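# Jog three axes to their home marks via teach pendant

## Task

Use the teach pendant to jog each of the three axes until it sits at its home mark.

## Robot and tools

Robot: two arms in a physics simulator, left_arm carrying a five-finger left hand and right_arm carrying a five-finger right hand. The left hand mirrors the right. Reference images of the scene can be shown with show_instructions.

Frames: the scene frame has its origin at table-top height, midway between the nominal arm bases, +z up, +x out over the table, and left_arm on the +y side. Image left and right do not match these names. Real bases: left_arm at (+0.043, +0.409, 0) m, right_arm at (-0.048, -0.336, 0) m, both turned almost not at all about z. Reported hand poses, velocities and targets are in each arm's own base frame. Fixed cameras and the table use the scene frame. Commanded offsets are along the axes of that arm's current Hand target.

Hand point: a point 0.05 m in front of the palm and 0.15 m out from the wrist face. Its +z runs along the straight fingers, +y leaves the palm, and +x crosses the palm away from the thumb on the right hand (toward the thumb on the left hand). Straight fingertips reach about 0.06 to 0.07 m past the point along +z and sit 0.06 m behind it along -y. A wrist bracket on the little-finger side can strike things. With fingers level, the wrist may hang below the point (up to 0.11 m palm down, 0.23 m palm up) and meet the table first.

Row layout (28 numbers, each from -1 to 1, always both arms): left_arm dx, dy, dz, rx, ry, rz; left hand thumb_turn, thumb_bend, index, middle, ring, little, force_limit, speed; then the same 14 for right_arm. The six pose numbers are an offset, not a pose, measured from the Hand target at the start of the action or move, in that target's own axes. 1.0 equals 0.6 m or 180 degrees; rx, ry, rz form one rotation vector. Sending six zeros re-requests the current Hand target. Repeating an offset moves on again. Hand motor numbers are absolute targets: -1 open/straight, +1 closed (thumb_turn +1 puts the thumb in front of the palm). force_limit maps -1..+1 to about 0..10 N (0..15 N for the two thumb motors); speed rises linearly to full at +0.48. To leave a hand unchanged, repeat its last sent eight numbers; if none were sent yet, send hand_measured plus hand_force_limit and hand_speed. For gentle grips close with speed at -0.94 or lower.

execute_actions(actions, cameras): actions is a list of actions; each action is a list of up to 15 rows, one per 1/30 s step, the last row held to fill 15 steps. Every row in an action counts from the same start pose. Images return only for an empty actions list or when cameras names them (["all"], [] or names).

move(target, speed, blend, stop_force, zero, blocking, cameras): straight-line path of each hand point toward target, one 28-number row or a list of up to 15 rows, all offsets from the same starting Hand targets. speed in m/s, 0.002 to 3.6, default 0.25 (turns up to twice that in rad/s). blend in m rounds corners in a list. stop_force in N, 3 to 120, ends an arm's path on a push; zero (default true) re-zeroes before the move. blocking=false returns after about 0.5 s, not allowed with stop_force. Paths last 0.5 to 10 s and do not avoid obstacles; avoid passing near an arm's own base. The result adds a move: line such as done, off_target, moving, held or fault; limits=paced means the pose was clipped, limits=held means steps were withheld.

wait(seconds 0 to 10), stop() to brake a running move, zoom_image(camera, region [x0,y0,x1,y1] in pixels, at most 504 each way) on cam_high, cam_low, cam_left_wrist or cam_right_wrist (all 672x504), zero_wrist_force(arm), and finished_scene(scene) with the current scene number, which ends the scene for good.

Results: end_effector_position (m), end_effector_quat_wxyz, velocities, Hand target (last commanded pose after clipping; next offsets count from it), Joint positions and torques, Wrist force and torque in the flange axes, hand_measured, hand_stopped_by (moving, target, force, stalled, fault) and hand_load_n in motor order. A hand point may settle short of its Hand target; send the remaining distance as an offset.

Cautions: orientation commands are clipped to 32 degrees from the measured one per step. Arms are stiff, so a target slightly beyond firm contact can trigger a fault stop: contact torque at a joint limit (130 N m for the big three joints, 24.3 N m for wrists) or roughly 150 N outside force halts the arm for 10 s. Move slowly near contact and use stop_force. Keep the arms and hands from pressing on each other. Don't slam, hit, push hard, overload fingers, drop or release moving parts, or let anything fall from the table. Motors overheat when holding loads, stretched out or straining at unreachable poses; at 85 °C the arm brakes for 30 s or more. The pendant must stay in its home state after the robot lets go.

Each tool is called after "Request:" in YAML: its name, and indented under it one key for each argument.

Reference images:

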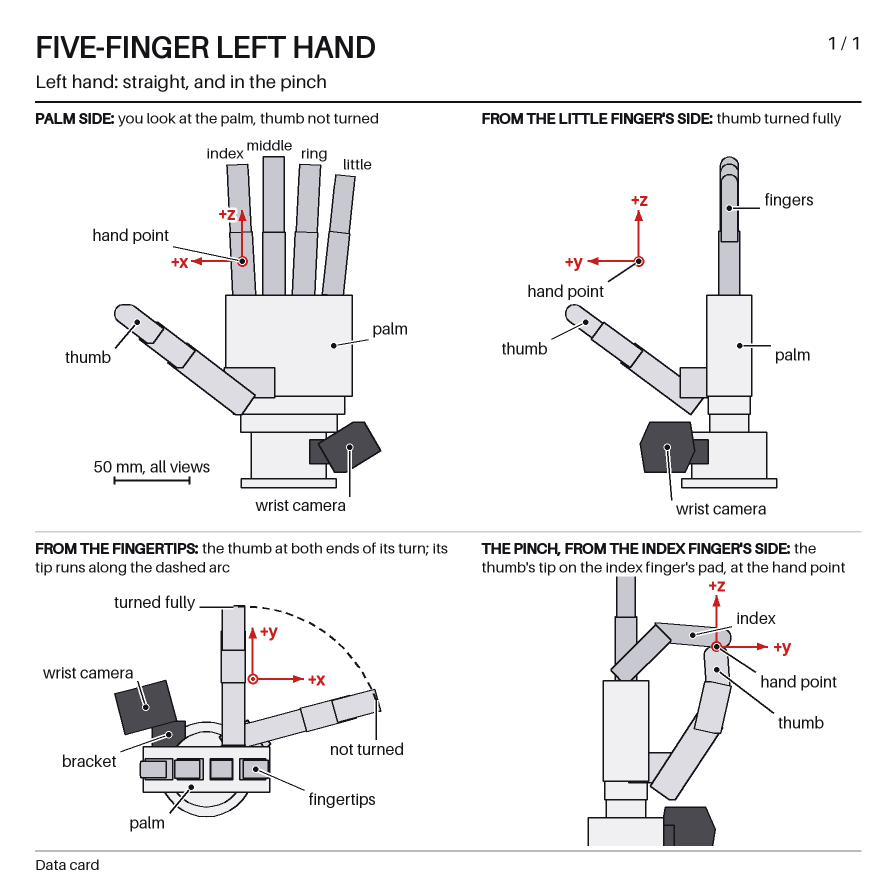

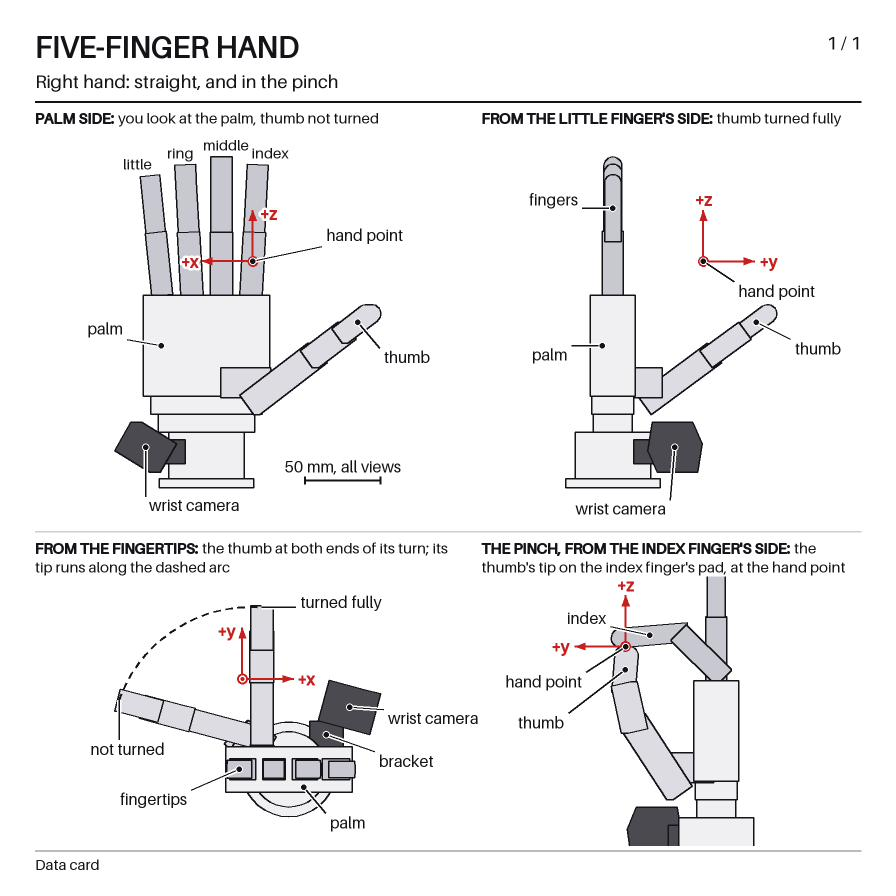

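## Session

Request:
execute_actions:
  actions: []

Request:
zoom_image:
  camera: "cam_high"
  region: [180, 150, 520, 350]

Request:
zoom_image:
  camera: "cam_low"
  region: [120, 150, 400, 370]

Scene clock: 0.00 s.
left_arm: end_effector_position=(+0.6977, +0.1572, +0.2598) hand_measured=(-1.000, -1.000, -1.000, -1.000, -1.000, -1.000) hand_load_n=(+0.0, +0.0, +0.0, +0.0, +0.0, +0.0) hand_stopped_by=(target, target, target, target, target, target) hand_force_limit=0.00 hand_speed=-0.80 end_effector_quat_wxyz=(+0.411, +0.308, +0.676, +0.528) | right_arm: end_effector_position=(+0.1903, -0.3907, +0.1675) hand_measured=(-1.000, -1.000, -1.000, -1.000, -1.000, -1.000) hand_load_n=(+0.0, +0.0, +0.0, +0.5, +0.0, +0.0) hand_stopped_by=(target, target, target, target, target, target) hand_force_limit=0.00 hand_speed=-0.80 end_effector_quat_wxyz=(+0.159, +0.901, +0.399, +0.057)
Joint positions: left_arm=[3.416 -1.961 -1.782 3.636 -1.778 -0.255] | right_arm=[-1.652 -1.549 2.031 0.858 1.321 -0.886]
Joint velocities: within noise
Joint torques (N m): no reading
Wrist force (N): no reading
Wrist torque (N m): no reading
Wrist force, peak (N): no reading
Hand target: left_arm +0.6977, +0.1572, +0.2598; +0.411, +0.308, +0.676, +0.528 | right_arm +0.1903, -0.3907, +0.1675; +0.159, +0.901, +0.399, +0.057

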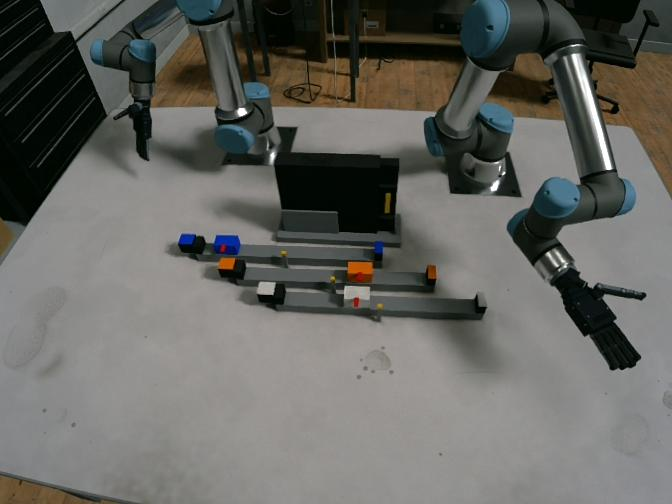

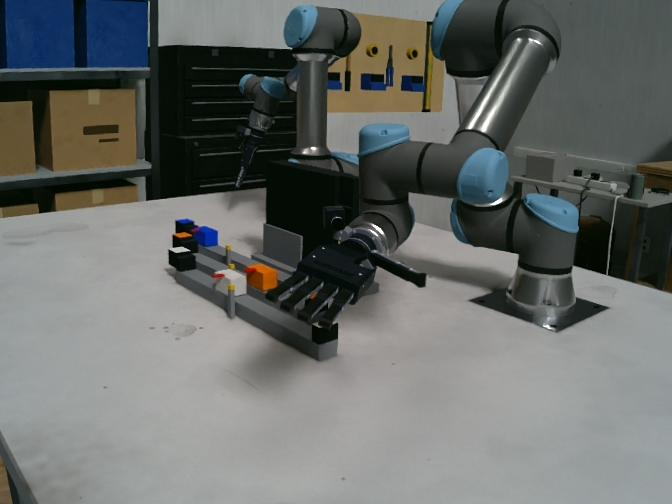

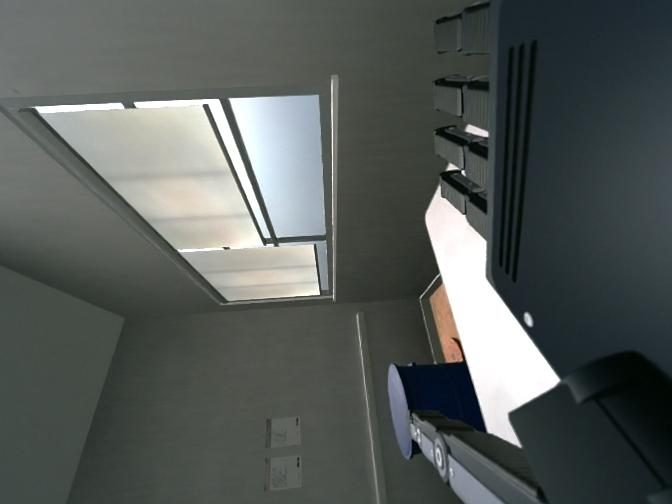

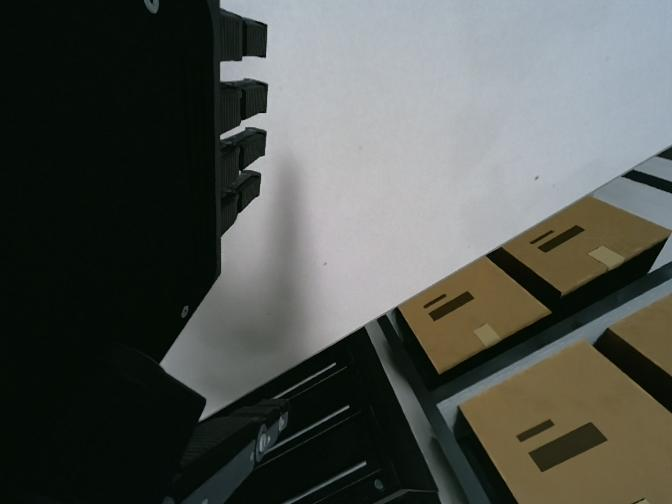

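Scaled by 1.482.

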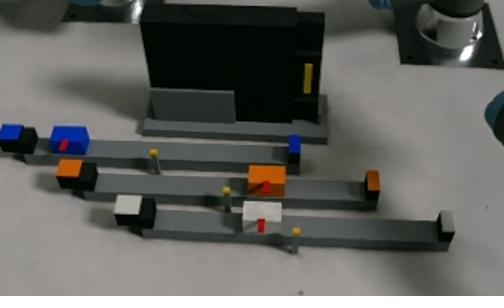

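Scaled by 1.800.

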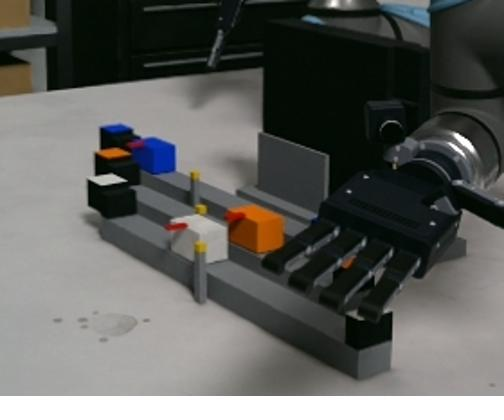

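Request:
zoom_image:
  camera: "cam_high"
  region: [265, 140, 415, 260]

Scaled by 3.360.

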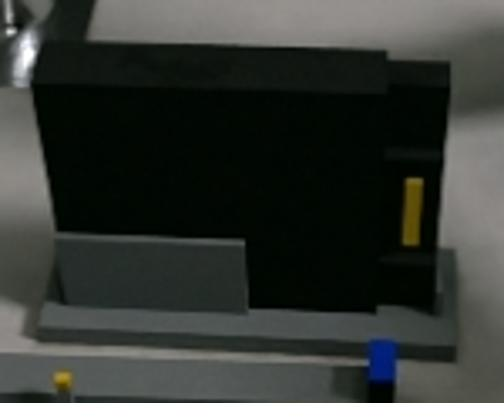

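Request:
move:
  target:
    - [-0.131,-0.0292,-0.6228,0.174,0.3565,-0.3035,1,-1,-0.3,-0.5,-0.5,-0.5,-0.2,0,0.5383,0.0437,-0.3383,0.0592,0.1721,0.01,1,-1,1,1,1,1,0,0]
    - [-0.2122,-0.2413,-0.8147,-0.3457,-0.7082,0.603,1,-1,-0.3,-0.5,-0.5,-0.5,-0.2,0,0.9268,-0.6648,-0.404,0.1183,0.3441,0.0201,1,-1,1,1,1,1,0,0]
  speed: 0.45
  blend: [0.08,0]
  cameras: ["all"]

Scene clock: 14.17 s.
left_arm: end_effector_position=(+0.3298, -0.2131, +0.1998) hand_measured=(+1.000, -1.000, -0.300, -0.500, -0.500, -0.500) hand_load_n=(+0.0, +0.0, +0.0, +0.0, +0.0, +0.0) hand_stopped_by=(target, target, target, target, target, target) hand_force_limit=-0.20 hand_speed=0.00 end_effector_quat_wxyz=(+0.274, +0.649, -0.656, +0.272) | right_arm: end_effector_position=(+0.2307, +0.3294, +0.2505) hand_measured=(+1.000, -1.000, +1.000, +1.000, +1.000, +1.000) hand_load_n=(+0.0, +0.0, +0.0, +0.0, +0.0, +0.0) hand_stopped_by=(target, target, target, target, target, target) hand_force_limit=0.00 hand_speed=0.00 end_effector_quat_wxyz=(-0.231, +0.769, +0.400, +0.443) end_effector_velocity=(+0.000, -0.001, -0.001) end_effector_angular_velocity=(-0.004, +0.000, -0.003)
Joint positions: left_arm=[3.452 -1.934 -1.855 1.909 -0.829 -2.698] | right_arm=[0.562 -1.987 2.152 0.396 1.229 1.365]
Joint velocities: left_arm=[within noise] | right_arm=[0.003 0.002 0 0 0.007 0]
Joint torques (N m): left_arm=[2.91 18.01 6.38 -1.14 2.49 3.19] | right_arm=[7.33 6.85 -14.65 1.4 1.21 -0.58]
Wrist force (N): left_arm=[0.9 1.2 -0.7] | right_arm=[-0.3 0.9 -0.5]
Wrist torque (N m): left_arm=[0.43 0.06 0.13] | right_arm=[0.15 0.32 0.32]
Wrist force, peak (N): left_arm=[1.1 1.4 -1.3] | right_arm=[0.0 2.2 0.3]
Hand target: left_arm +0.3298, -0.2131, +0.1998; +0.274, +0.649, -0.656, +0.272 | right_arm +0.2307, +0.3294, +0.2505; -0.231, +0.769, +0.399, +0.443
Off the commanded pose: left_arm 0.000 m, 0 deg | right_arm 0.000 m, 0 deg.
move: done

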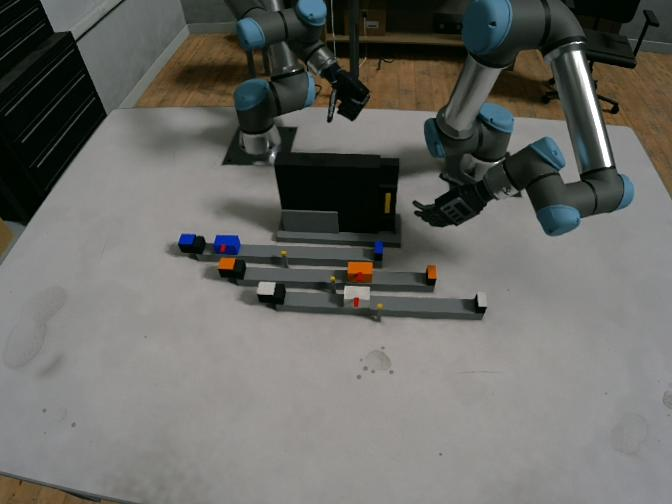

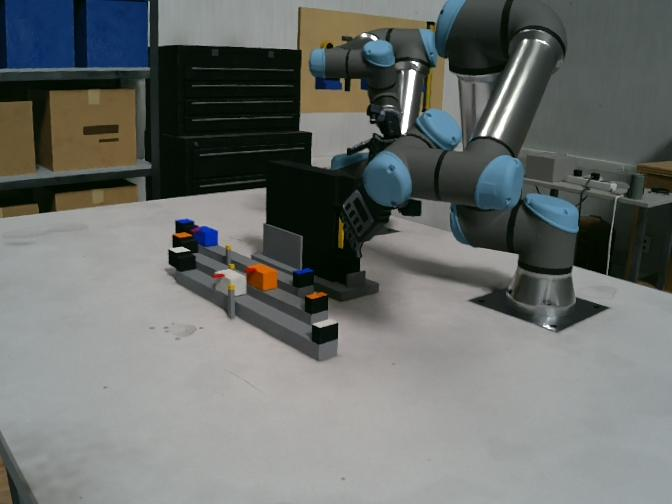

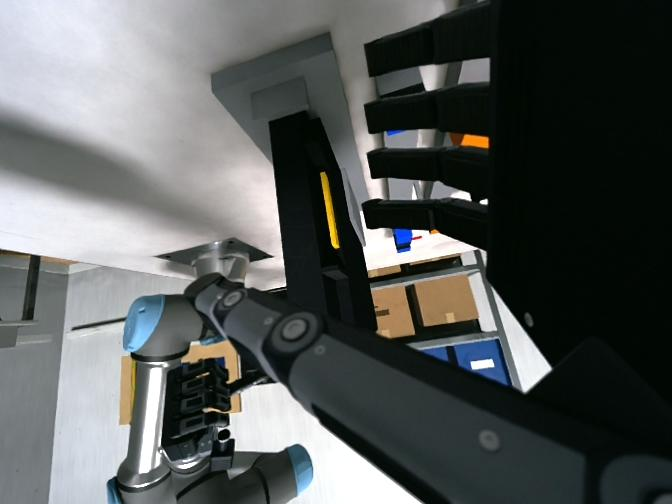

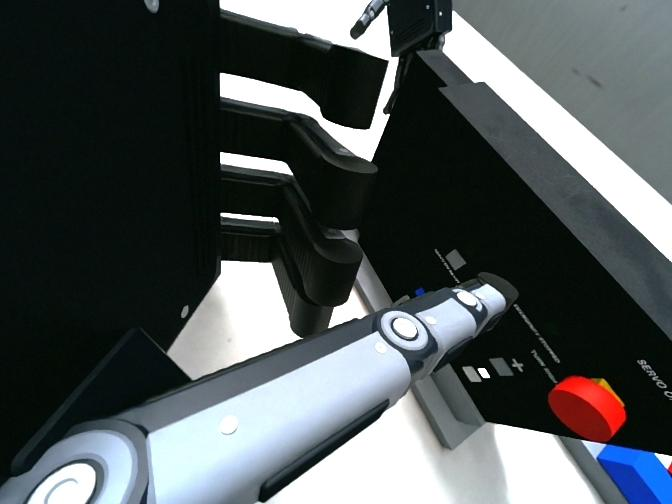

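Request:
move:
  target: [0.0572,0.0327,0.1515,0,0,0,1,-1,-0.3,-0.5,-0.5,-0.5,-0.2,0,-0.122,0.0458,0.1772,0,0,0,1,-1,1,1,1,1,0,0]
  speed: 0.12
  cameras: ["cam_left_wrist","cam_right_wrist"]

Request:
zoom_image:
  camera: "cam_left_wrist"
  region: [170, 60, 510, 360]

Request:
zoom_image:
  camera: "cam_right_wrist"
  region: [400, 150, 672, 430]

Scene clock: 16.90 s.
left_arm: end_effector_position=(+0.3093, -0.3017, +0.1603) hand_measured=(+1.000, -1.000, -0.300, -0.500, -0.500, -0.500) hand_load_n=(+0.0, +0.0, +0.5, +0.0, +0.0, +0.0) hand_stopped_by=(target, target, target, target, target, target) hand_force_limit=-0.20 hand_speed=0.00 end_effector_quat_wxyz=(+0.274, +0.649, -0.656, +0.272) | right_arm: end_effector_position=(+0.2849, +0.3590, +0.1339) hand_measured=(+1.000, -1.000, +1.000, +1.000, +1.000, +1.000) hand_load_n=(+0.5, +0.0, +0.5, +0.0, +0.5, +0.0) hand_stopped_by=(target, target, target, target, target, target) hand_force_limit=0.00 hand_speed=0.00 end_effector_quat_wxyz=(-0.231, +0.769, +0.399, +0.443)
Joint positions: left_arm=[3.225 -1.956 -1.881 2.173 -0.783 -3.007] | right_arm=[0.545 -1.698 2.275 -0.013 1.214 1.355]
Joint torques (N m): left_arm=[-2.02 42.83 22.21 -1.38 -0.66 1.08] | right_arm=[6.17 -4.29 -23.91 -0.96 1.68 2.04]
Wrist force (N): left_arm=[0.8 1.3 -0.9] | right_arm=[-0.2 0.8 -0.6]
Wrist torque (N m): left_arm=[0.45 0.06 0.10] | right_arm=[0.14 0.33 0.27]
Wrist force, peak (N): left_arm=[0.5 1.2 -1.5] | right_arm=[-0.7 1.4 0.7]
Hand target: left_arm +0.3093, -0.3017, +0.1603; +0.274, +0.649, -0.656, +0.272 | right_arm +0.2849, +0.3591, +0.1338; -0.231, +0.769, +0.399, +0.443
Off the commanded pose: left_arm 0.000 m, 0 deg | right_arm 0.000 m, 0 deg.
move: done
Images, in order (width x height): cam_left_wrist 672x504, cam_right_wrist 672x504.

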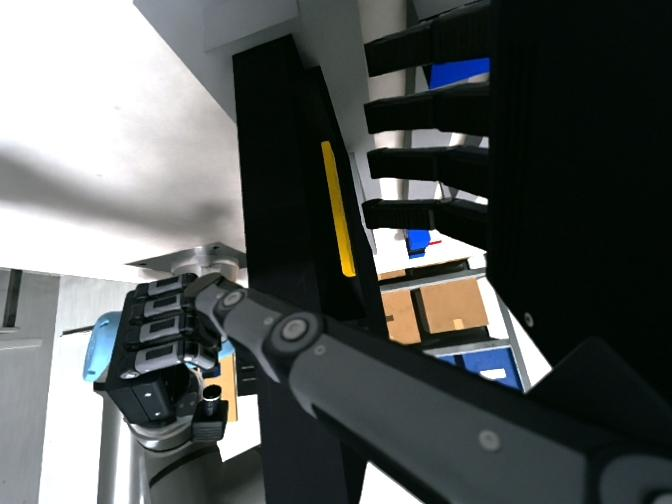

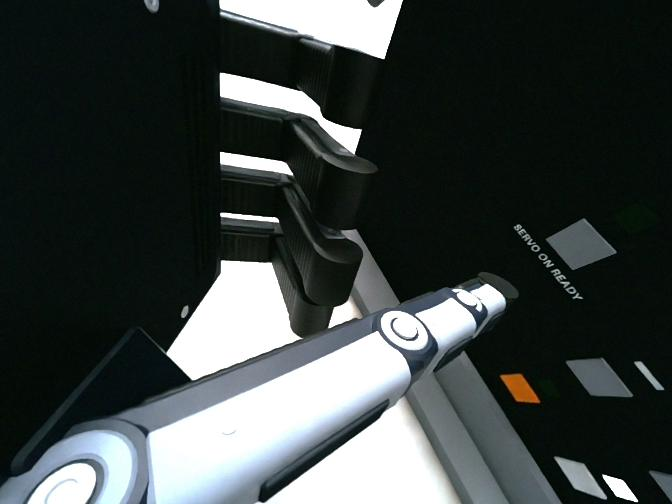

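Scaled by 1.482.

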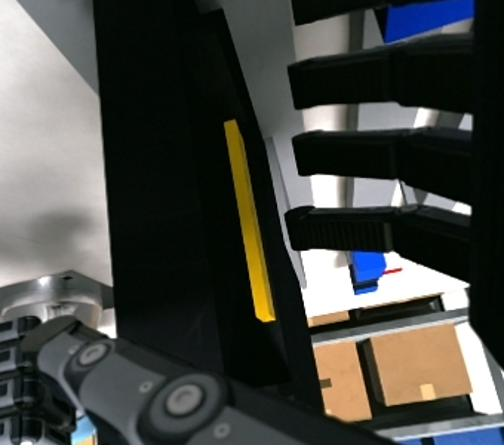

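Scaled by 1.800.

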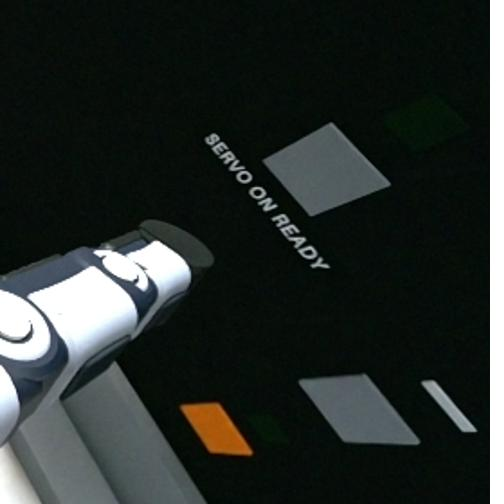

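Request:
move:
  target: [0,0,0,0,0,0,1,-1,-0.3,-0.5,-0.5,-0.5,-0.2,0,0.0165,0.04,0.0252,0,0,0,1,-1,1,1,1,1,0,0]
  speed: 0.1
  cameras: ["cam_right_wrist"]

Request:
zoom_image:
  camera: "cam_right_wrist"
  region: [400, 150, 672, 430]

Scene clock: 19.53 s.
left_arm: end_effector_position=(+0.3093, -0.3017, +0.1603) hand_measured=(+1.000, -1.000, -0.300, -0.500, -0.500, -0.500) hand_load_n=(+0.0, +0.0, +0.0, +0.0, +0.0, +0.0) hand_stopped_by=(target, target, target, target, target, target) hand_force_limit=-0.20 hand_speed=0.00 end_effector_quat_wxyz=(+0.274, +0.649, -0.656, +0.272) | right_arm: end_effector_position=(+0.3149, +0.3601, +0.1348) hand_measured=(+1.000, -1.000, +1.000, +1.000, +1.000, +1.000) hand_load_n=(+0.0, +0.0, +0.0, +0.0, +0.0, +0.0) hand_stopped_by=(target, target, target, target, target, target) hand_force_limit=0.00 hand_speed=0.00 end_effector_quat_wxyz=(-0.231, +0.769, +0.400, +0.443)
Joint positions: left_arm=[3.225 -1.956 -1.881 2.173 -0.783 -3.007] | right_arm=[0.485 -1.649 2.231 -0.006 1.164 1.32]
Joint torques (N m): left_arm=[-2.29 43.24 22.84 -1.04 -0.65 -2.35] | right_arm=[6.56 -23.39 -7.62 -0.54 1.69 1.9]
Wrist force (N): left_arm=[0.8 1.3 -0.8] | right_arm=[-0.4 0.8 -0.7]
Wrist torque (N m): left_arm=[0.45 0.07 0.09] | right_arm=[0.16 0.36 0.21]
Wrist force, peak (N): left_arm=[0.7 1.5 -1.1] | right_arm=[0.0 1.8 -0.2]
Hand target: left_arm +0.3093, -0.3017, +0.1603; +0.274, +0.649, -0.656, +0.272 | right_arm +0.3149, +0.3600, +0.1348; -0.231, +0.769, +0.399, +0.443
Off the commanded pose: left_arm 0.000 m, 0 deg | right_arm 0.000 m, 0 deg.
move: done
Images, in order (width x height): cam_right_wrist 672x504.

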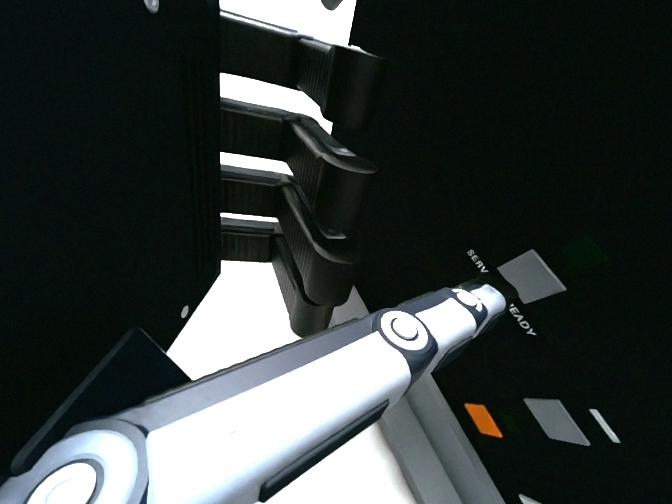

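Scaled by 1.800.

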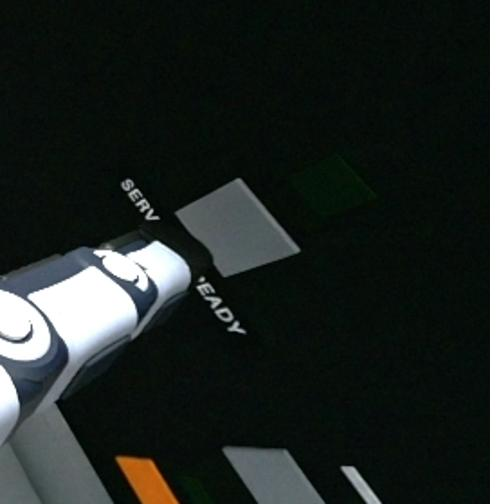

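Request:
move:
  target: [0,0,0,0,0,0,1,-1,-0.3,-0.5,-0.5,-0.5,-0.2,0,0.0096,0.0273,0.0166,0,0,0,1,-1,1,1,1,1,0,0]
  speed: 0.012
  stop_force: 3
  cameras: ["cam_right_wrist"]

Request:
move:
  target:
    - [0,0,0,0,0,0,1,-1,0.35,-0.5,-0.5,-0.5,-0.2,-0.94,-0.0067,-0.0191,-0.0116,0,0,0,1,-1,1,1,1,1,0,0]
    - [0,0,0,0,0,0,1,-1,0.35,-0.5,-0.5,-0.5,-0.2,-0.94,-0.1142,0.0692,-0.0967,0,0,0,1,-1,1,1,1,1,0,0]
  speed: [0.08,0.12]
  blend: [0.008,0]
  cameras: ["cam_right_wrist","cam_left_wrist","cam_high"]

Request:
zoom_image:
  camera: "cam_right_wrist"
  region: [400, 150, 672, 430]

Request:
zoom_image:
  camera: "cam_high"
  region: [170, 225, 310, 295]

Request:
zoom_image:
  camera: "cam_high"
  region: [300, 245, 400, 325]

Scene clock: 22.30 s.
left_arm: end_effector_position=(+0.3093, -0.3017, +0.1603) hand_measured=(+1.000, -1.000, -0.300, -0.500, -0.500, -0.500) hand_load_n=(+0.0, +0.0, +0.0, +0.0, +0.0, +0.0) hand_stopped_by=(target, target, target, target, target, target) hand_force_limit=-0.20 hand_speed=0.00 end_effector_quat_wxyz=(+0.274, +0.649, -0.656, +0.272) | right_arm: end_effector_position=(+0.3275, +0.3601, +0.1348) hand_measured=(+1.000, -1.000, +1.000, +1.000, +1.000, +1.000) hand_load_n=(+0.5, +0.0, +0.0, +0.0, +0.0, +0.0) hand_stopped_by=(target, target, target, target, target, target) hand_force_limit=0.00 hand_speed=0.00 end_effector_quat_wxyz=(-0.231, +0.769, +0.399, +0.443)
Joint positions: left_arm=[3.225 -1.956 -1.881 2.173 -0.783 -3.007] | right_arm=[0.461 -1.627 2.213 -0.003 1.144 1.306]
Joint torques (N m): left_arm=[-1.99 42.77 23.16 -1.26 -0.64 -2.07] | right_arm=[4.63 -24.38 -8.75 -1.37 1.73 2.11]
Wrist force (N): left_arm=[0.8 1.2 -0.9] | right_arm=[-0.6 -1.4 -2.1]
Wrist torque (N m): left_arm=[0.45 0.06 0.10] | right_arm=[0.00 0.37 0.22]
Wrist force, peak (N): left_arm=[0.9 1.4 -1.1] | right_arm=[-1.4 -3.3 -3.3]
Hand target: left_arm +0.3093, -0.3017, +0.1603; +0.274, +0.649, -0.656, +0.272 | right_arm +0.3275, +0.3601, +0.1348; -0.231, +0.769, +0.399, +0.443 (not the last commanded pose)
Off the commanded pose: left_arm 0.000 m, 0 deg | right_arm 0.007 m, 0 deg.
move: contact (right_arm)
Images, in order (width x height): cam_right_wrist 672x504.

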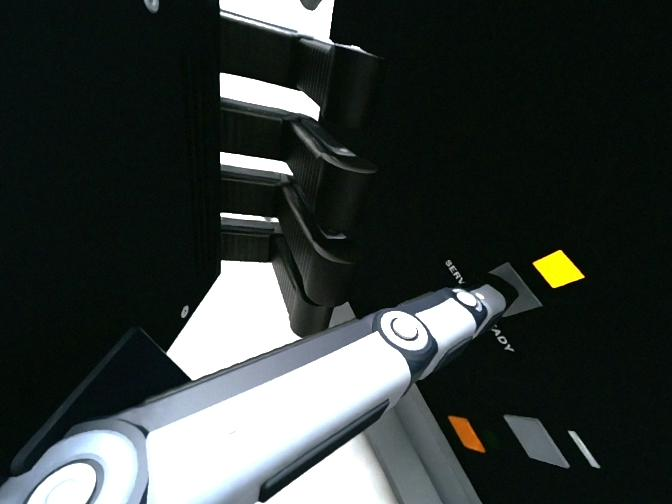

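Scene clock: 26.33 s.
left_arm: end_effector_position=(+0.3093, -0.3017, +0.1603) hand_measured=(+1.000, -1.000, +0.122, -0.500, -0.500, -0.500) hand_load_n=(-0.5, -0.5, +4.0, +0.0, +0.0, +0.0) hand_stopped_by=(target, target, force, target, target, target) hand_force_limit=-0.20 hand_speed=-0.94 end_effector_quat_wxyz=(+0.274, +0.649, -0.656, +0.272) | right_arm: end_effector_position=(+0.3130, +0.2670, +0.1045) hand_measured=(+1.000, -1.000, +1.000, +1.000, +1.000, +1.000) hand_load_n=(+0.5, +0.0, +0.0, +0.0, +0.0, +0.0) hand_stopped_by=(target, target, target, target, target, target) hand_force_limit=0.00 hand_speed=0.00 end_effector_quat_wxyz=(-0.231, +0.769, +0.399, +0.443)
Joint positions: left_arm=[3.225 -1.956 -1.881 2.173 -0.783 -3.007] | right_arm=[0.023 -1.758 2.457 0.075 0.799 0.975]
Joint torques (N m): left_arm=[-1.56 43.72 14.18 -4.27 -0.42 -1.48] | right_arm=[-3.71 -7.71 -15.78 0.52 -1.39 -1.44]
Wrist force (N): left_arm=[0.9 -5.6 1.4] | right_arm=[-0.1 1.0 -0.6]
Wrist torque (N m): left_arm=[0.46 0.08 0.11] | right_arm=[0.16 0.29 0.20]
Wrist force, peak (N): left_arm=[1.0 -5.7 1.4] | right_arm=[-0.8 -1.4 -2.0]
Hand target: left_arm +0.3093, -0.3017, +0.1603; +0.274, +0.649, -0.656, +0.272 | right_arm +0.3130, +0.2670, +0.1045; -0.231, +0.769, +0.399, +0.443
Off the commanded pose: left_arm 0.000 m, 0 deg | right_arm 0.000 m, 0 deg.
move: done; blend cut to 0 m at target 1
Images, in order (width x height): cam_high 672x504, cam_left_wrist 672x504, cam_right_wrist 672x504.

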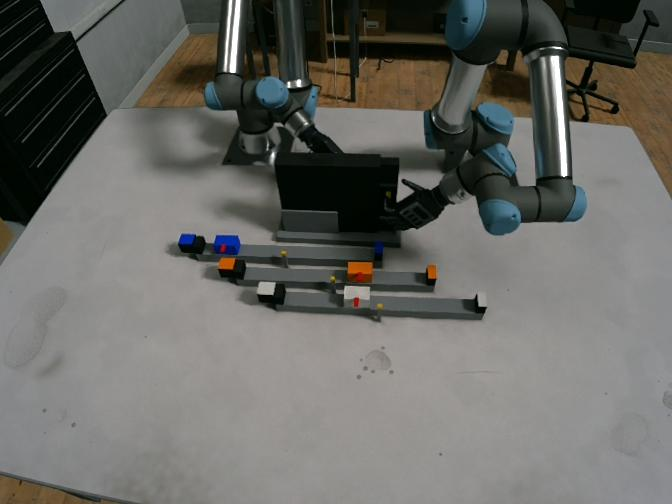

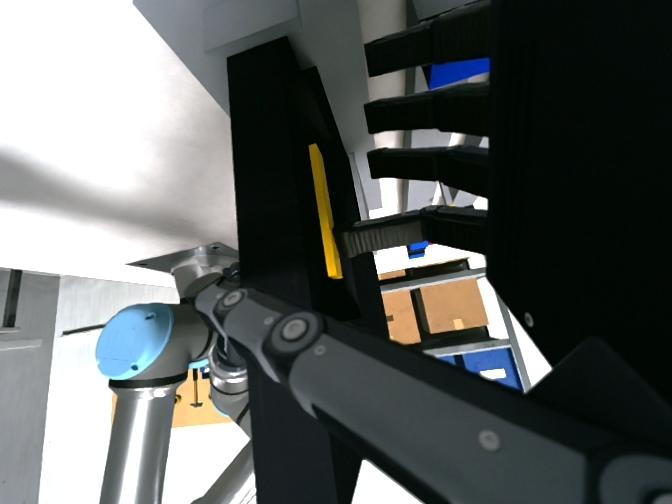

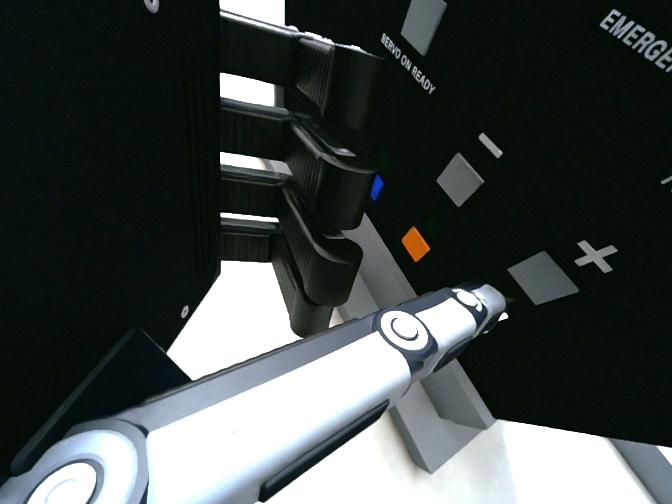

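Scaled by 1.800.

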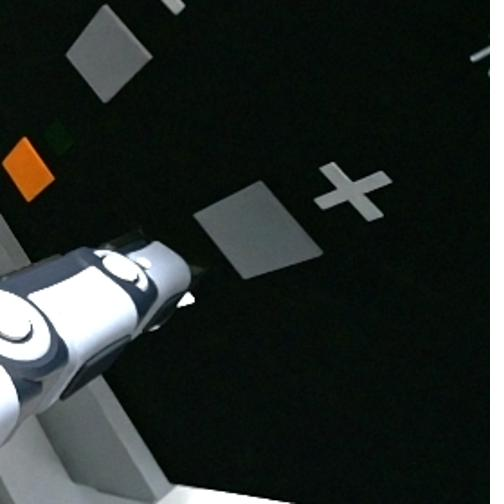

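Scaled by 3.600.

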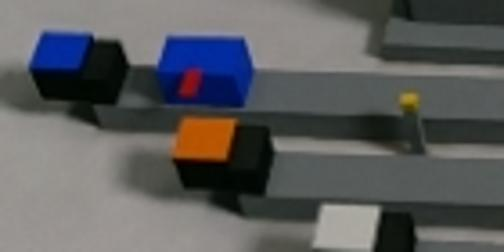

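Scaled by 5.040.

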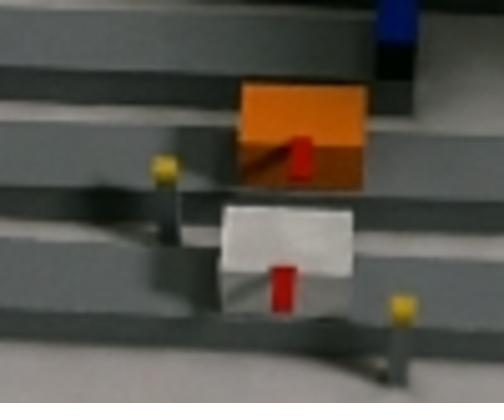

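Request:
move:
  target: [0,0,0,0,0,0,1,-1,0.35,-0.5,-0.5,-0.5,-0.2,-0.94,0.011,0.0355,0.0189,0,0,0,1,-1,1,1,1,1,0,0]
  speed: 0.015
  stop_force: 3

Request:
wait:
  seconds: 1.5
  cameras: ["cam_high","cam_right_wrist"]

Request:
zoom_image:
  camera: "cam_high"
  region: [300, 245, 400, 325]

Scene clock: 29.80 s.
left_arm: end_effector_position=(+0.3093, -0.3017, +0.1603) hand_measured=(+1.000, -1.000, +0.122, -0.500, -0.500, -0.500) hand_load_n=(+0.0, +0.0, +4.5, +0.0, +0.0, +0.0) hand_stopped_by=(target, target, force, target, target, target) hand_force_limit=-0.20 hand_speed=-0.94 end_effector_quat_wxyz=(+0.274, +0.649, -0.656, +0.272) | right_arm: end_effector_position=(+0.3288, +0.2661, +0.1045) hand_measured=(+1.000, -1.000, +1.000, +1.000, +1.000, +1.000) hand_load_n=(+0.5, -0.5, +0.5, +0.0, +0.0, +0.0) hand_stopped_by=(target, target, target, target, target, target) hand_force_limit=0.00 hand_speed=0.00 end_effector_quat_wxyz=(-0.231, +0.769, +0.399, +0.443)
Joint positions: left_arm=[3.225 -1.956 -1.881 2.173 -0.783 -3.007] | right_arm=[0.015 -1.715 2.425 0.069 0.793 0.967]
Joint torques (N m): left_arm=[-0.88 42.94 6.52 -4.25 -0.38 -1.05] | right_arm=[7.84 -19.83 -6.72 1.86 1.18 2.04]
Wrist force (N): left_arm=[0.3 -6.3 1.1] | right_arm=[-0.4 -1.6 -1.6]
Wrist torque (N m): left_arm=[0.44 0.06 0.12] | right_arm=[-0.02 0.31 0.28]
Wrist force, peak (N): left_arm=[0.4 -6.3 1.4] | right_arm=[-1.1 -7.2 -5.1]
Hand target: left_arm +0.3093, -0.3017, +0.1603; +0.274, +0.649, -0.656, +0.272 | right_arm +0.3288, +0.2661, +0.1045; -0.231, +0.769, +0.399, +0.443 (not the last commanded pose)
Off the commanded pose: left_arm 0.000 m, 0 deg | right_arm 0.009 m, 0 deg.
move: contact (right_arm)

Scene clock: 31.30 s.
left_arm: end_effector_position=(+0.3093, -0.3017, +0.1603) hand_measured=(+1.000, -1.000, +0.122, -0.500, -0.500, -0.500) hand_load_n=(+0.0, +0.0, +4.0, +0.0, +0.0, +0.5) hand_stopped_by=(target, target, force, target, target, target) hand_force_limit=-0.20 hand_speed=-0.94 end_effector_quat_wxyz=(+0.274, +0.649, -0.656, +0.272) | right_arm: end_effector_position=(+0.3288, +0.2661, +0.1045) hand_measured=(+1.000, -1.000, +1.000, +1.000, +1.000, +1.000) hand_load_n=(+0.5, -1.0, +0.0, +0.0, +0.0, +0.0) hand_stopped_by=(target, target, target, target, target, target) hand_force_limit=0.00 hand_speed=0.00 end_effector_quat_wxyz=(-0.231, +0.769, +0.399, +0.443)
Joint positions: left_arm=[3.225 -1.956 -1.881 2.173 -0.783 -3.007] | right_arm=[0.015 -1.715 2.425 0.069 0.793 0.967]
Joint torques (N m): left_arm=[0.17 43.12 7.43 -4.39 -0.04 -0.73] | right_arm=[5.72 -18.42 -5.53 1.72 1.52 2.01]
Wrist force (N): left_arm=[0.4 -6.1 1.2] | right_arm=[-0.3 -1.9 -1.5]
Wrist torque (N m): left_arm=[0.48 0.06 0.12] | right_arm=[-0.09 0.30 0.28]
Wrist force, peak (N): left_arm=[0.3 -6.4 1.3] | right_arm=[-0.6 -2.0 -1.8]
Hand target: left_arm +0.3093, -0.3017, +0.1603; +0.274, +0.649, -0.656, +0.272 | right_arm +0.3288, +0.2661, +0.1045; -0.231, +0.769, +0.399, +0.443 (not the last commanded pose)
Off the commanded pose: left_arm 0.000 m, 0 deg | right_arm 0.009 m, 0 deg.
wait: 1.50 s; at rest by 0.17 s
Images, in order (width x height): cam_high 672x504, cam_right_wrist 672x504.

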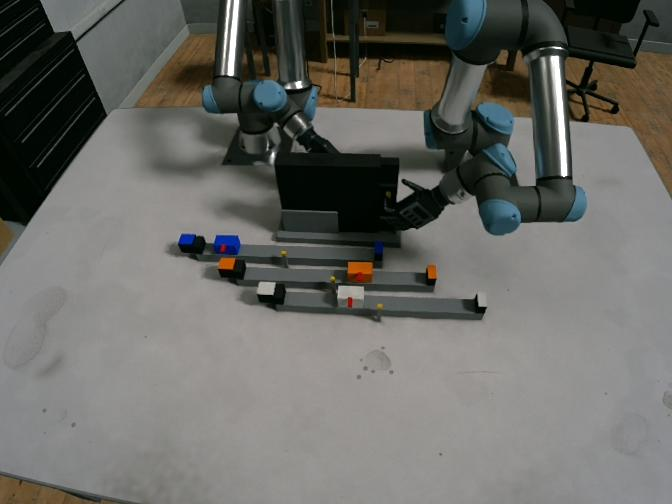

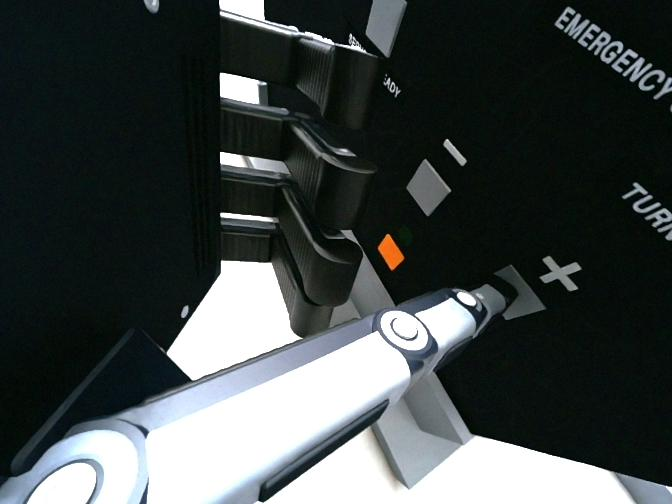

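Scaled by 5.040.

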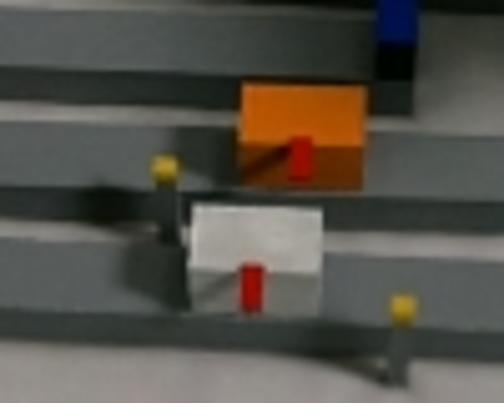

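Request:
move:
  target: [0,0,0,0,0,0,1,-1,0.35,-0.5,-0.5,-0.5,-0.2,-0.94,-0.0067,-0.0191,-0.0116,0,0,0,1,-1,1,1,1,1,0,0]
  speed: 0.1
  cameras: ["cam_high","cam_right_wrist"]

Scene clock: 34.67 s.
left_arm: end_effector_position=(+0.3093, -0.3017, +0.1603) hand_measured=(+1.000, -1.000, +0.122, -0.500, -0.500, -0.500) hand_load_n=(+0.0, +0.0, +4.0, +0.0, +0.0, +0.0) hand_stopped_by=(target, target, force, target, target, target) hand_force_limit=-0.20 hand_speed=-0.94 end_effector_quat_wxyz=(+0.274, +0.649, -0.656, +0.272) | right_arm: end_effector_position=(+0.3146, +0.2661, +0.1045) hand_measured=(+1.000, -1.000, +1.000, +1.000, +1.000, +1.000) hand_load_n=(+0.5, +0.0, +0.0, +0.0, +0.0, +0.0) hand_stopped_by=(target, target, target, target, target, target) hand_force_limit=0.00 hand_speed=0.00 end_effector_quat_wxyz=(-0.231, +0.769, +0.399, +0.443)
Joint positions: left_arm=[3.225 -1.956 -1.881 2.173 -0.783 -3.007] | right_arm=[0.017 -1.754 2.455 0.077 0.795 0.968]
Joint torques (N m): left_arm=[0.24 42.95 6.94 -4.28 0.13 -0.36] | right_arm=[-3.55 2.88 -23.49 0.12 -0.27 0.26]
Wrist force (N): left_arm=[0.4 -6.2 1.2] | right_arm=[-0.1 1.1 -0.3]
Wrist torque (N m): left_arm=[0.45 0.05 0.12] | right_arm=[0.16 0.28 0.21]
Wrist force, peak (N): left_arm=[0.5 -6.3 1.5] | right_arm=[-0.3 -2.0 -2.1]
Hand target: left_arm +0.3093, -0.3017, +0.1603; +0.274, +0.649, -0.656, +0.272 | right_arm +0.3148, +0.2661, +0.1045; -0.231, +0.769, +0.399, +0.443
Off the commanded pose: left_arm 0.000 m, 0 deg | right_arm 0.000 m, 0 deg.
move: done
Images, in order (width x height): cam_high 672x504, cam_right_wrist 672x504.

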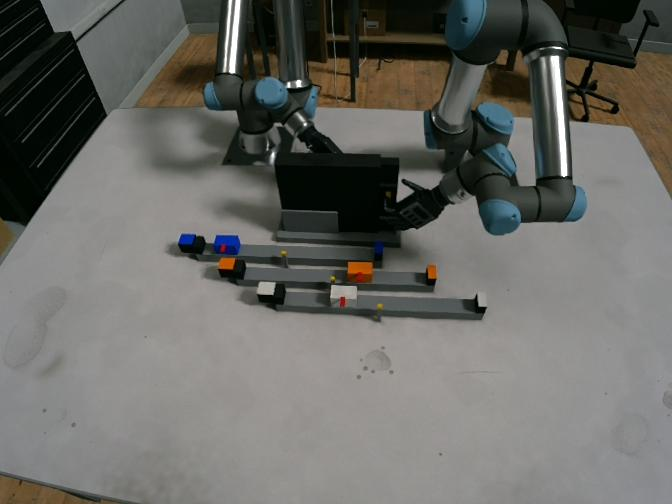

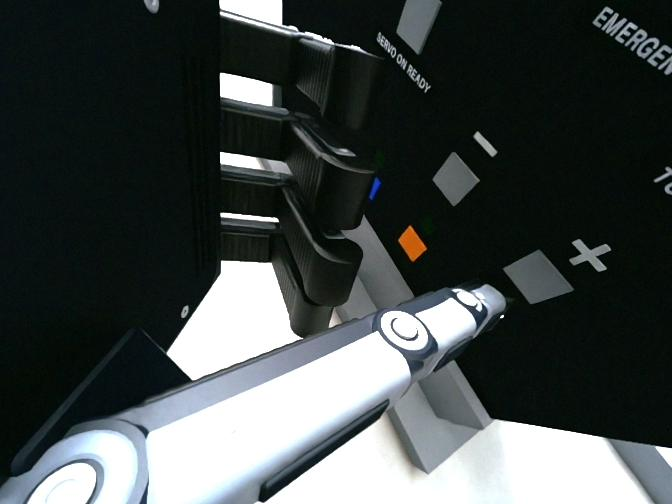

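Request:
move:
  target: [0,0,0,0,0,0,1,-1,0.35,-0.5,-0.5,-0.5,-0.2,-0.94,0.02807,-0.04398,0.05021,0,0,0,1,-1,1,1,1,1,0,0]
  speed: 0.12
  cameras: ["cam_right_wrist"]

Scene clock: 36.07 s.
left_arm: end_effector_position=(+0.3093, -0.3017, +0.1603) hand_measured=(+1.000, -1.000, +0.122, -0.500, -0.500, -0.500) hand_load_n=(+0.0, +0.0, +4.5, +0.0, +0.0, +0.0) hand_stopped_by=(target, target, force, target, target, target) hand_force_limit=-0.20 hand_speed=-0.94 end_effector_quat_wxyz=(+0.274, +0.649, -0.656, +0.272) | right_arm: end_effector_position=(+0.3130, +0.3095, +0.1040) hand_measured=(+1.000, -1.000, +1.000, +1.000, +1.000, +1.000) hand_load_n=(+0.0, +0.0, +0.0, +0.0, +0.0, +0.0) hand_stopped_by=(target, target, target, target, target, target) hand_force_limit=0.00 hand_speed=0.00 end_effector_quat_wxyz=(-0.231, +0.769, +0.400, +0.443)
Joint positions: left_arm=[3.225 -1.956 -1.881 2.173 -0.783 -3.007] | right_arm=[0.269 -1.696 2.382 -0.042 0.987 1.18]
Joint torques (N m): left_arm=[0.17 43.23 6.42 -4.37 0.17 -0.14] | right_arm=[6.32 -16.9 -8.51 -0.09 -0.1 1.18]
Wrist force (N): left_arm=[0.4 -6.0 1.3] | right_arm=[-0.3 0.7 -0.6]
Wrist torque (N m): left_arm=[0.47 0.05 0.12] | right_arm=[0.13 0.33 0.34]
Wrist force, peak (N): left_arm=[0.4 -6.2 1.3] | right_arm=[-0.2 1.7 -1.1]
Hand target: left_arm +0.3093, -0.3017, +0.1603; +0.274, +0.649, -0.656, +0.272 | right_arm +0.3130, +0.3095, +0.1040; -0.231, +0.769, +0.399, +0.443
Off the commanded pose: left_arm 0.000 m, 0 deg | right_arm 0.000 m, 0 deg.
move: done
Images, in order (width x height): cam_right_wrist 672x504.

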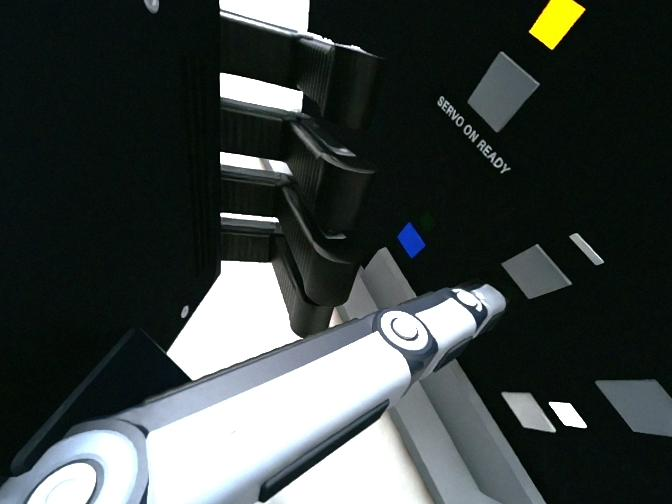

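Request:
move:
  target: [0,0,0,0,0,0,1,-1,0.35,-0.5,-0.5,-0.5,-0.2,-0.94,0.00956,0.0273,0.01656,0,0,0,1,-1,1,1,1,1,0,0]
  speed: 0.015
  stop_force: 3
  cameras: ["cam_high"]

Request:
zoom_image:
  camera: "cam_high"
  region: [300, 245, 400, 325]

Scene clock: 38.33 s.
left_arm: end_effector_position=(+0.3093, -0.3017, +0.1603) hand_measured=(+1.000, -1.000, +0.122, -0.500, -0.500, -0.500) hand_load_n=(+0.0, +0.0, +4.0, +0.0, +0.0, +0.5) hand_stopped_by=(target, target, force, target, target, target) hand_force_limit=-0.20 hand_speed=-0.94 end_effector_quat_wxyz=(+0.274, +0.649, -0.656, +0.272) | right_arm: end_effector_position=(+0.3277, +0.3095, +0.1040) hand_measured=(+1.000, -1.000, +1.000, +1.000, +1.000, +1.000) hand_load_n=(+0.5, -0.5, +0.5, +0.0, +0.0, +0.0) hand_stopped_by=(target, target, target, target, target, target) hand_force_limit=0.00 hand_speed=0.00 end_effector_quat_wxyz=(-0.231, +0.769, +0.399, +0.443)
Joint positions: left_arm=[3.225 -1.956 -1.881 2.173 -0.783 -3.007] | right_arm=[0.25 -1.663 2.355 -0.041 0.971 1.166]
Joint torques (N m): left_arm=[0.62 42.83 6.91 -4.2 0.27 0.23] | right_arm=[6.07 -22.02 -6.66 -0.97 1.61 1.7]
Wrist force (N): left_arm=[0.4 -6.3 1.1] | right_arm=[-0.8 -1.0 -2.0]
Wrist torque (N m): left_arm=[0.45 0.05 0.12] | right_arm=[0.07 0.39 0.24]
Wrist force, peak (N): left_arm=[0.4 -6.4 1.3] | right_arm=[-1.1 -6.3 -5.2]
Hand target: left_arm +0.3093, -0.3017, +0.1603; +0.274, +0.649, -0.656, +0.272 | right_arm +0.3277, +0.3095, +0.1040; -0.231, +0.769, +0.399, +0.443 (not the last commanded pose)
Off the commanded pose: left_arm 0.000 m, 0 deg | right_arm 0.005 m, 0 deg.
move: contact (right_arm)
Images, in order (width x height): cam_high 672x504.

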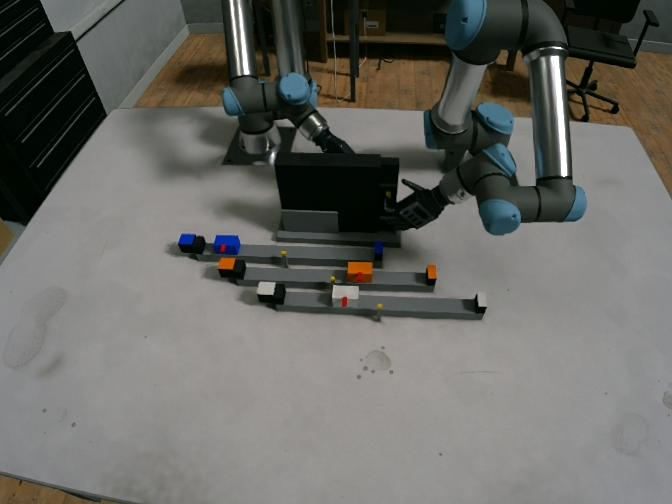

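Scaled by 5.040.

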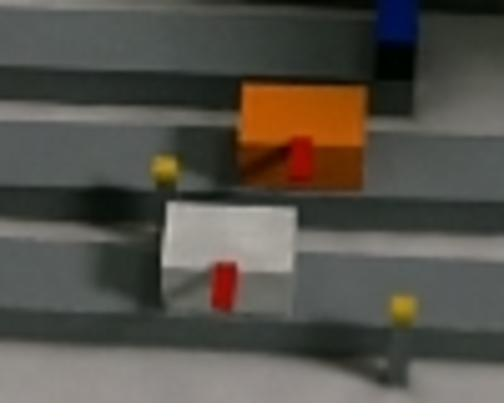

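Request:
wait:
  seconds: 10
  cameras: ["cam_high"]

Request:
zoom_image:
  camera: "cam_high"
  region: [300, 245, 400, 325]

Scene clock: 48.77 s.
left_arm: end_effector_position=(+0.3093, -0.3017, +0.1603) hand_measured=(+1.000, -1.000, +0.122, -0.500, -0.500, -0.500) hand_load_n=(-0.5, +0.0, +4.0, +0.0, +0.0, +0.0) hand_stopped_by=(target, target, force, target, target, target) hand_force_limit=-0.20 hand_speed=-0.94 end_effector_quat_wxyz=(+0.274, +0.649, -0.656, +0.272) | right_arm: end_effector_position=(+0.3277, +0.3095, +0.1040) hand_measured=(+1.000, -1.000, +1.000, +1.000, +1.000, +1.000) hand_load_n=(+0.5, +0.0, +0.0, +0.0, +0.0, +0.0) hand_stopped_by=(target, target, target, target, target, target) hand_force_limit=0.00 hand_speed=0.00 end_effector_quat_wxyz=(-0.231, +0.769, +0.399, +0.443)
Joint positions: left_arm=[3.225 -1.956 -1.881 2.173 -0.783 -3.007] | right_arm=[0.25 -1.663 2.355 -0.041 0.971 1.166]
Joint torques (N m): left_arm=[2.32 43.02 6.58 -4.06 1.31 1.59] | right_arm=[4.63 -20.78 -6.93 -0.83 1.2 1.67]
Wrist force (N): left_arm=[0.5 -6.3 1.1] | right_arm=[-0.7 -1.3 -2.1]
Wrist torque (N m): left_arm=[0.45 0.02 0.13] | right_arm=[0.02 0.37 0.23]
Wrist force, peak (N): left_arm=[0.4 -6.5 1.2] | right_arm=[-0.6 -1.3 -2.3]
Hand target: left_arm +0.3093, -0.3017, +0.1603; +0.274, +0.649, -0.656, +0.272 | right_arm +0.3277, +0.3095, +0.1040; -0.231, +0.769, +0.399, +0.443 (not the last commanded pose)
Off the commanded pose: left_arm 0.000 m, 0 deg | right_arm 0.005 m, 0 deg.
wait: 10.00 s; at rest from the start
Images, in order (width x height): cam_high 672x504.

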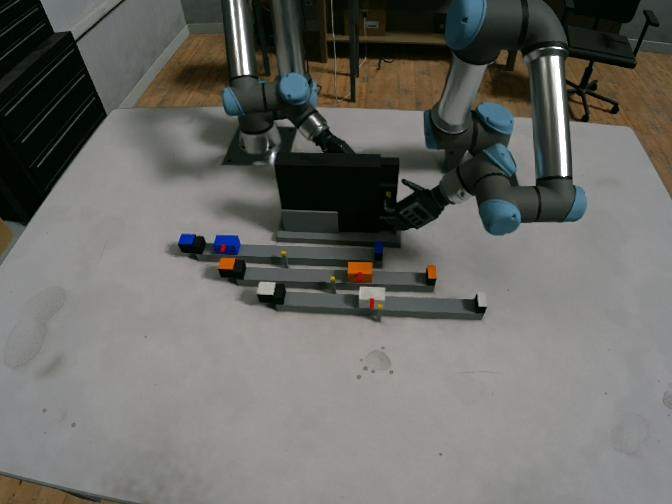

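Scaled by 5.040.

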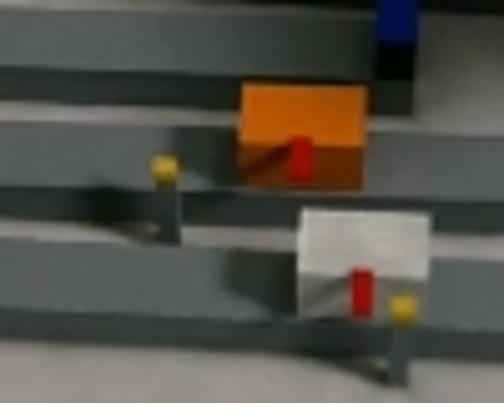

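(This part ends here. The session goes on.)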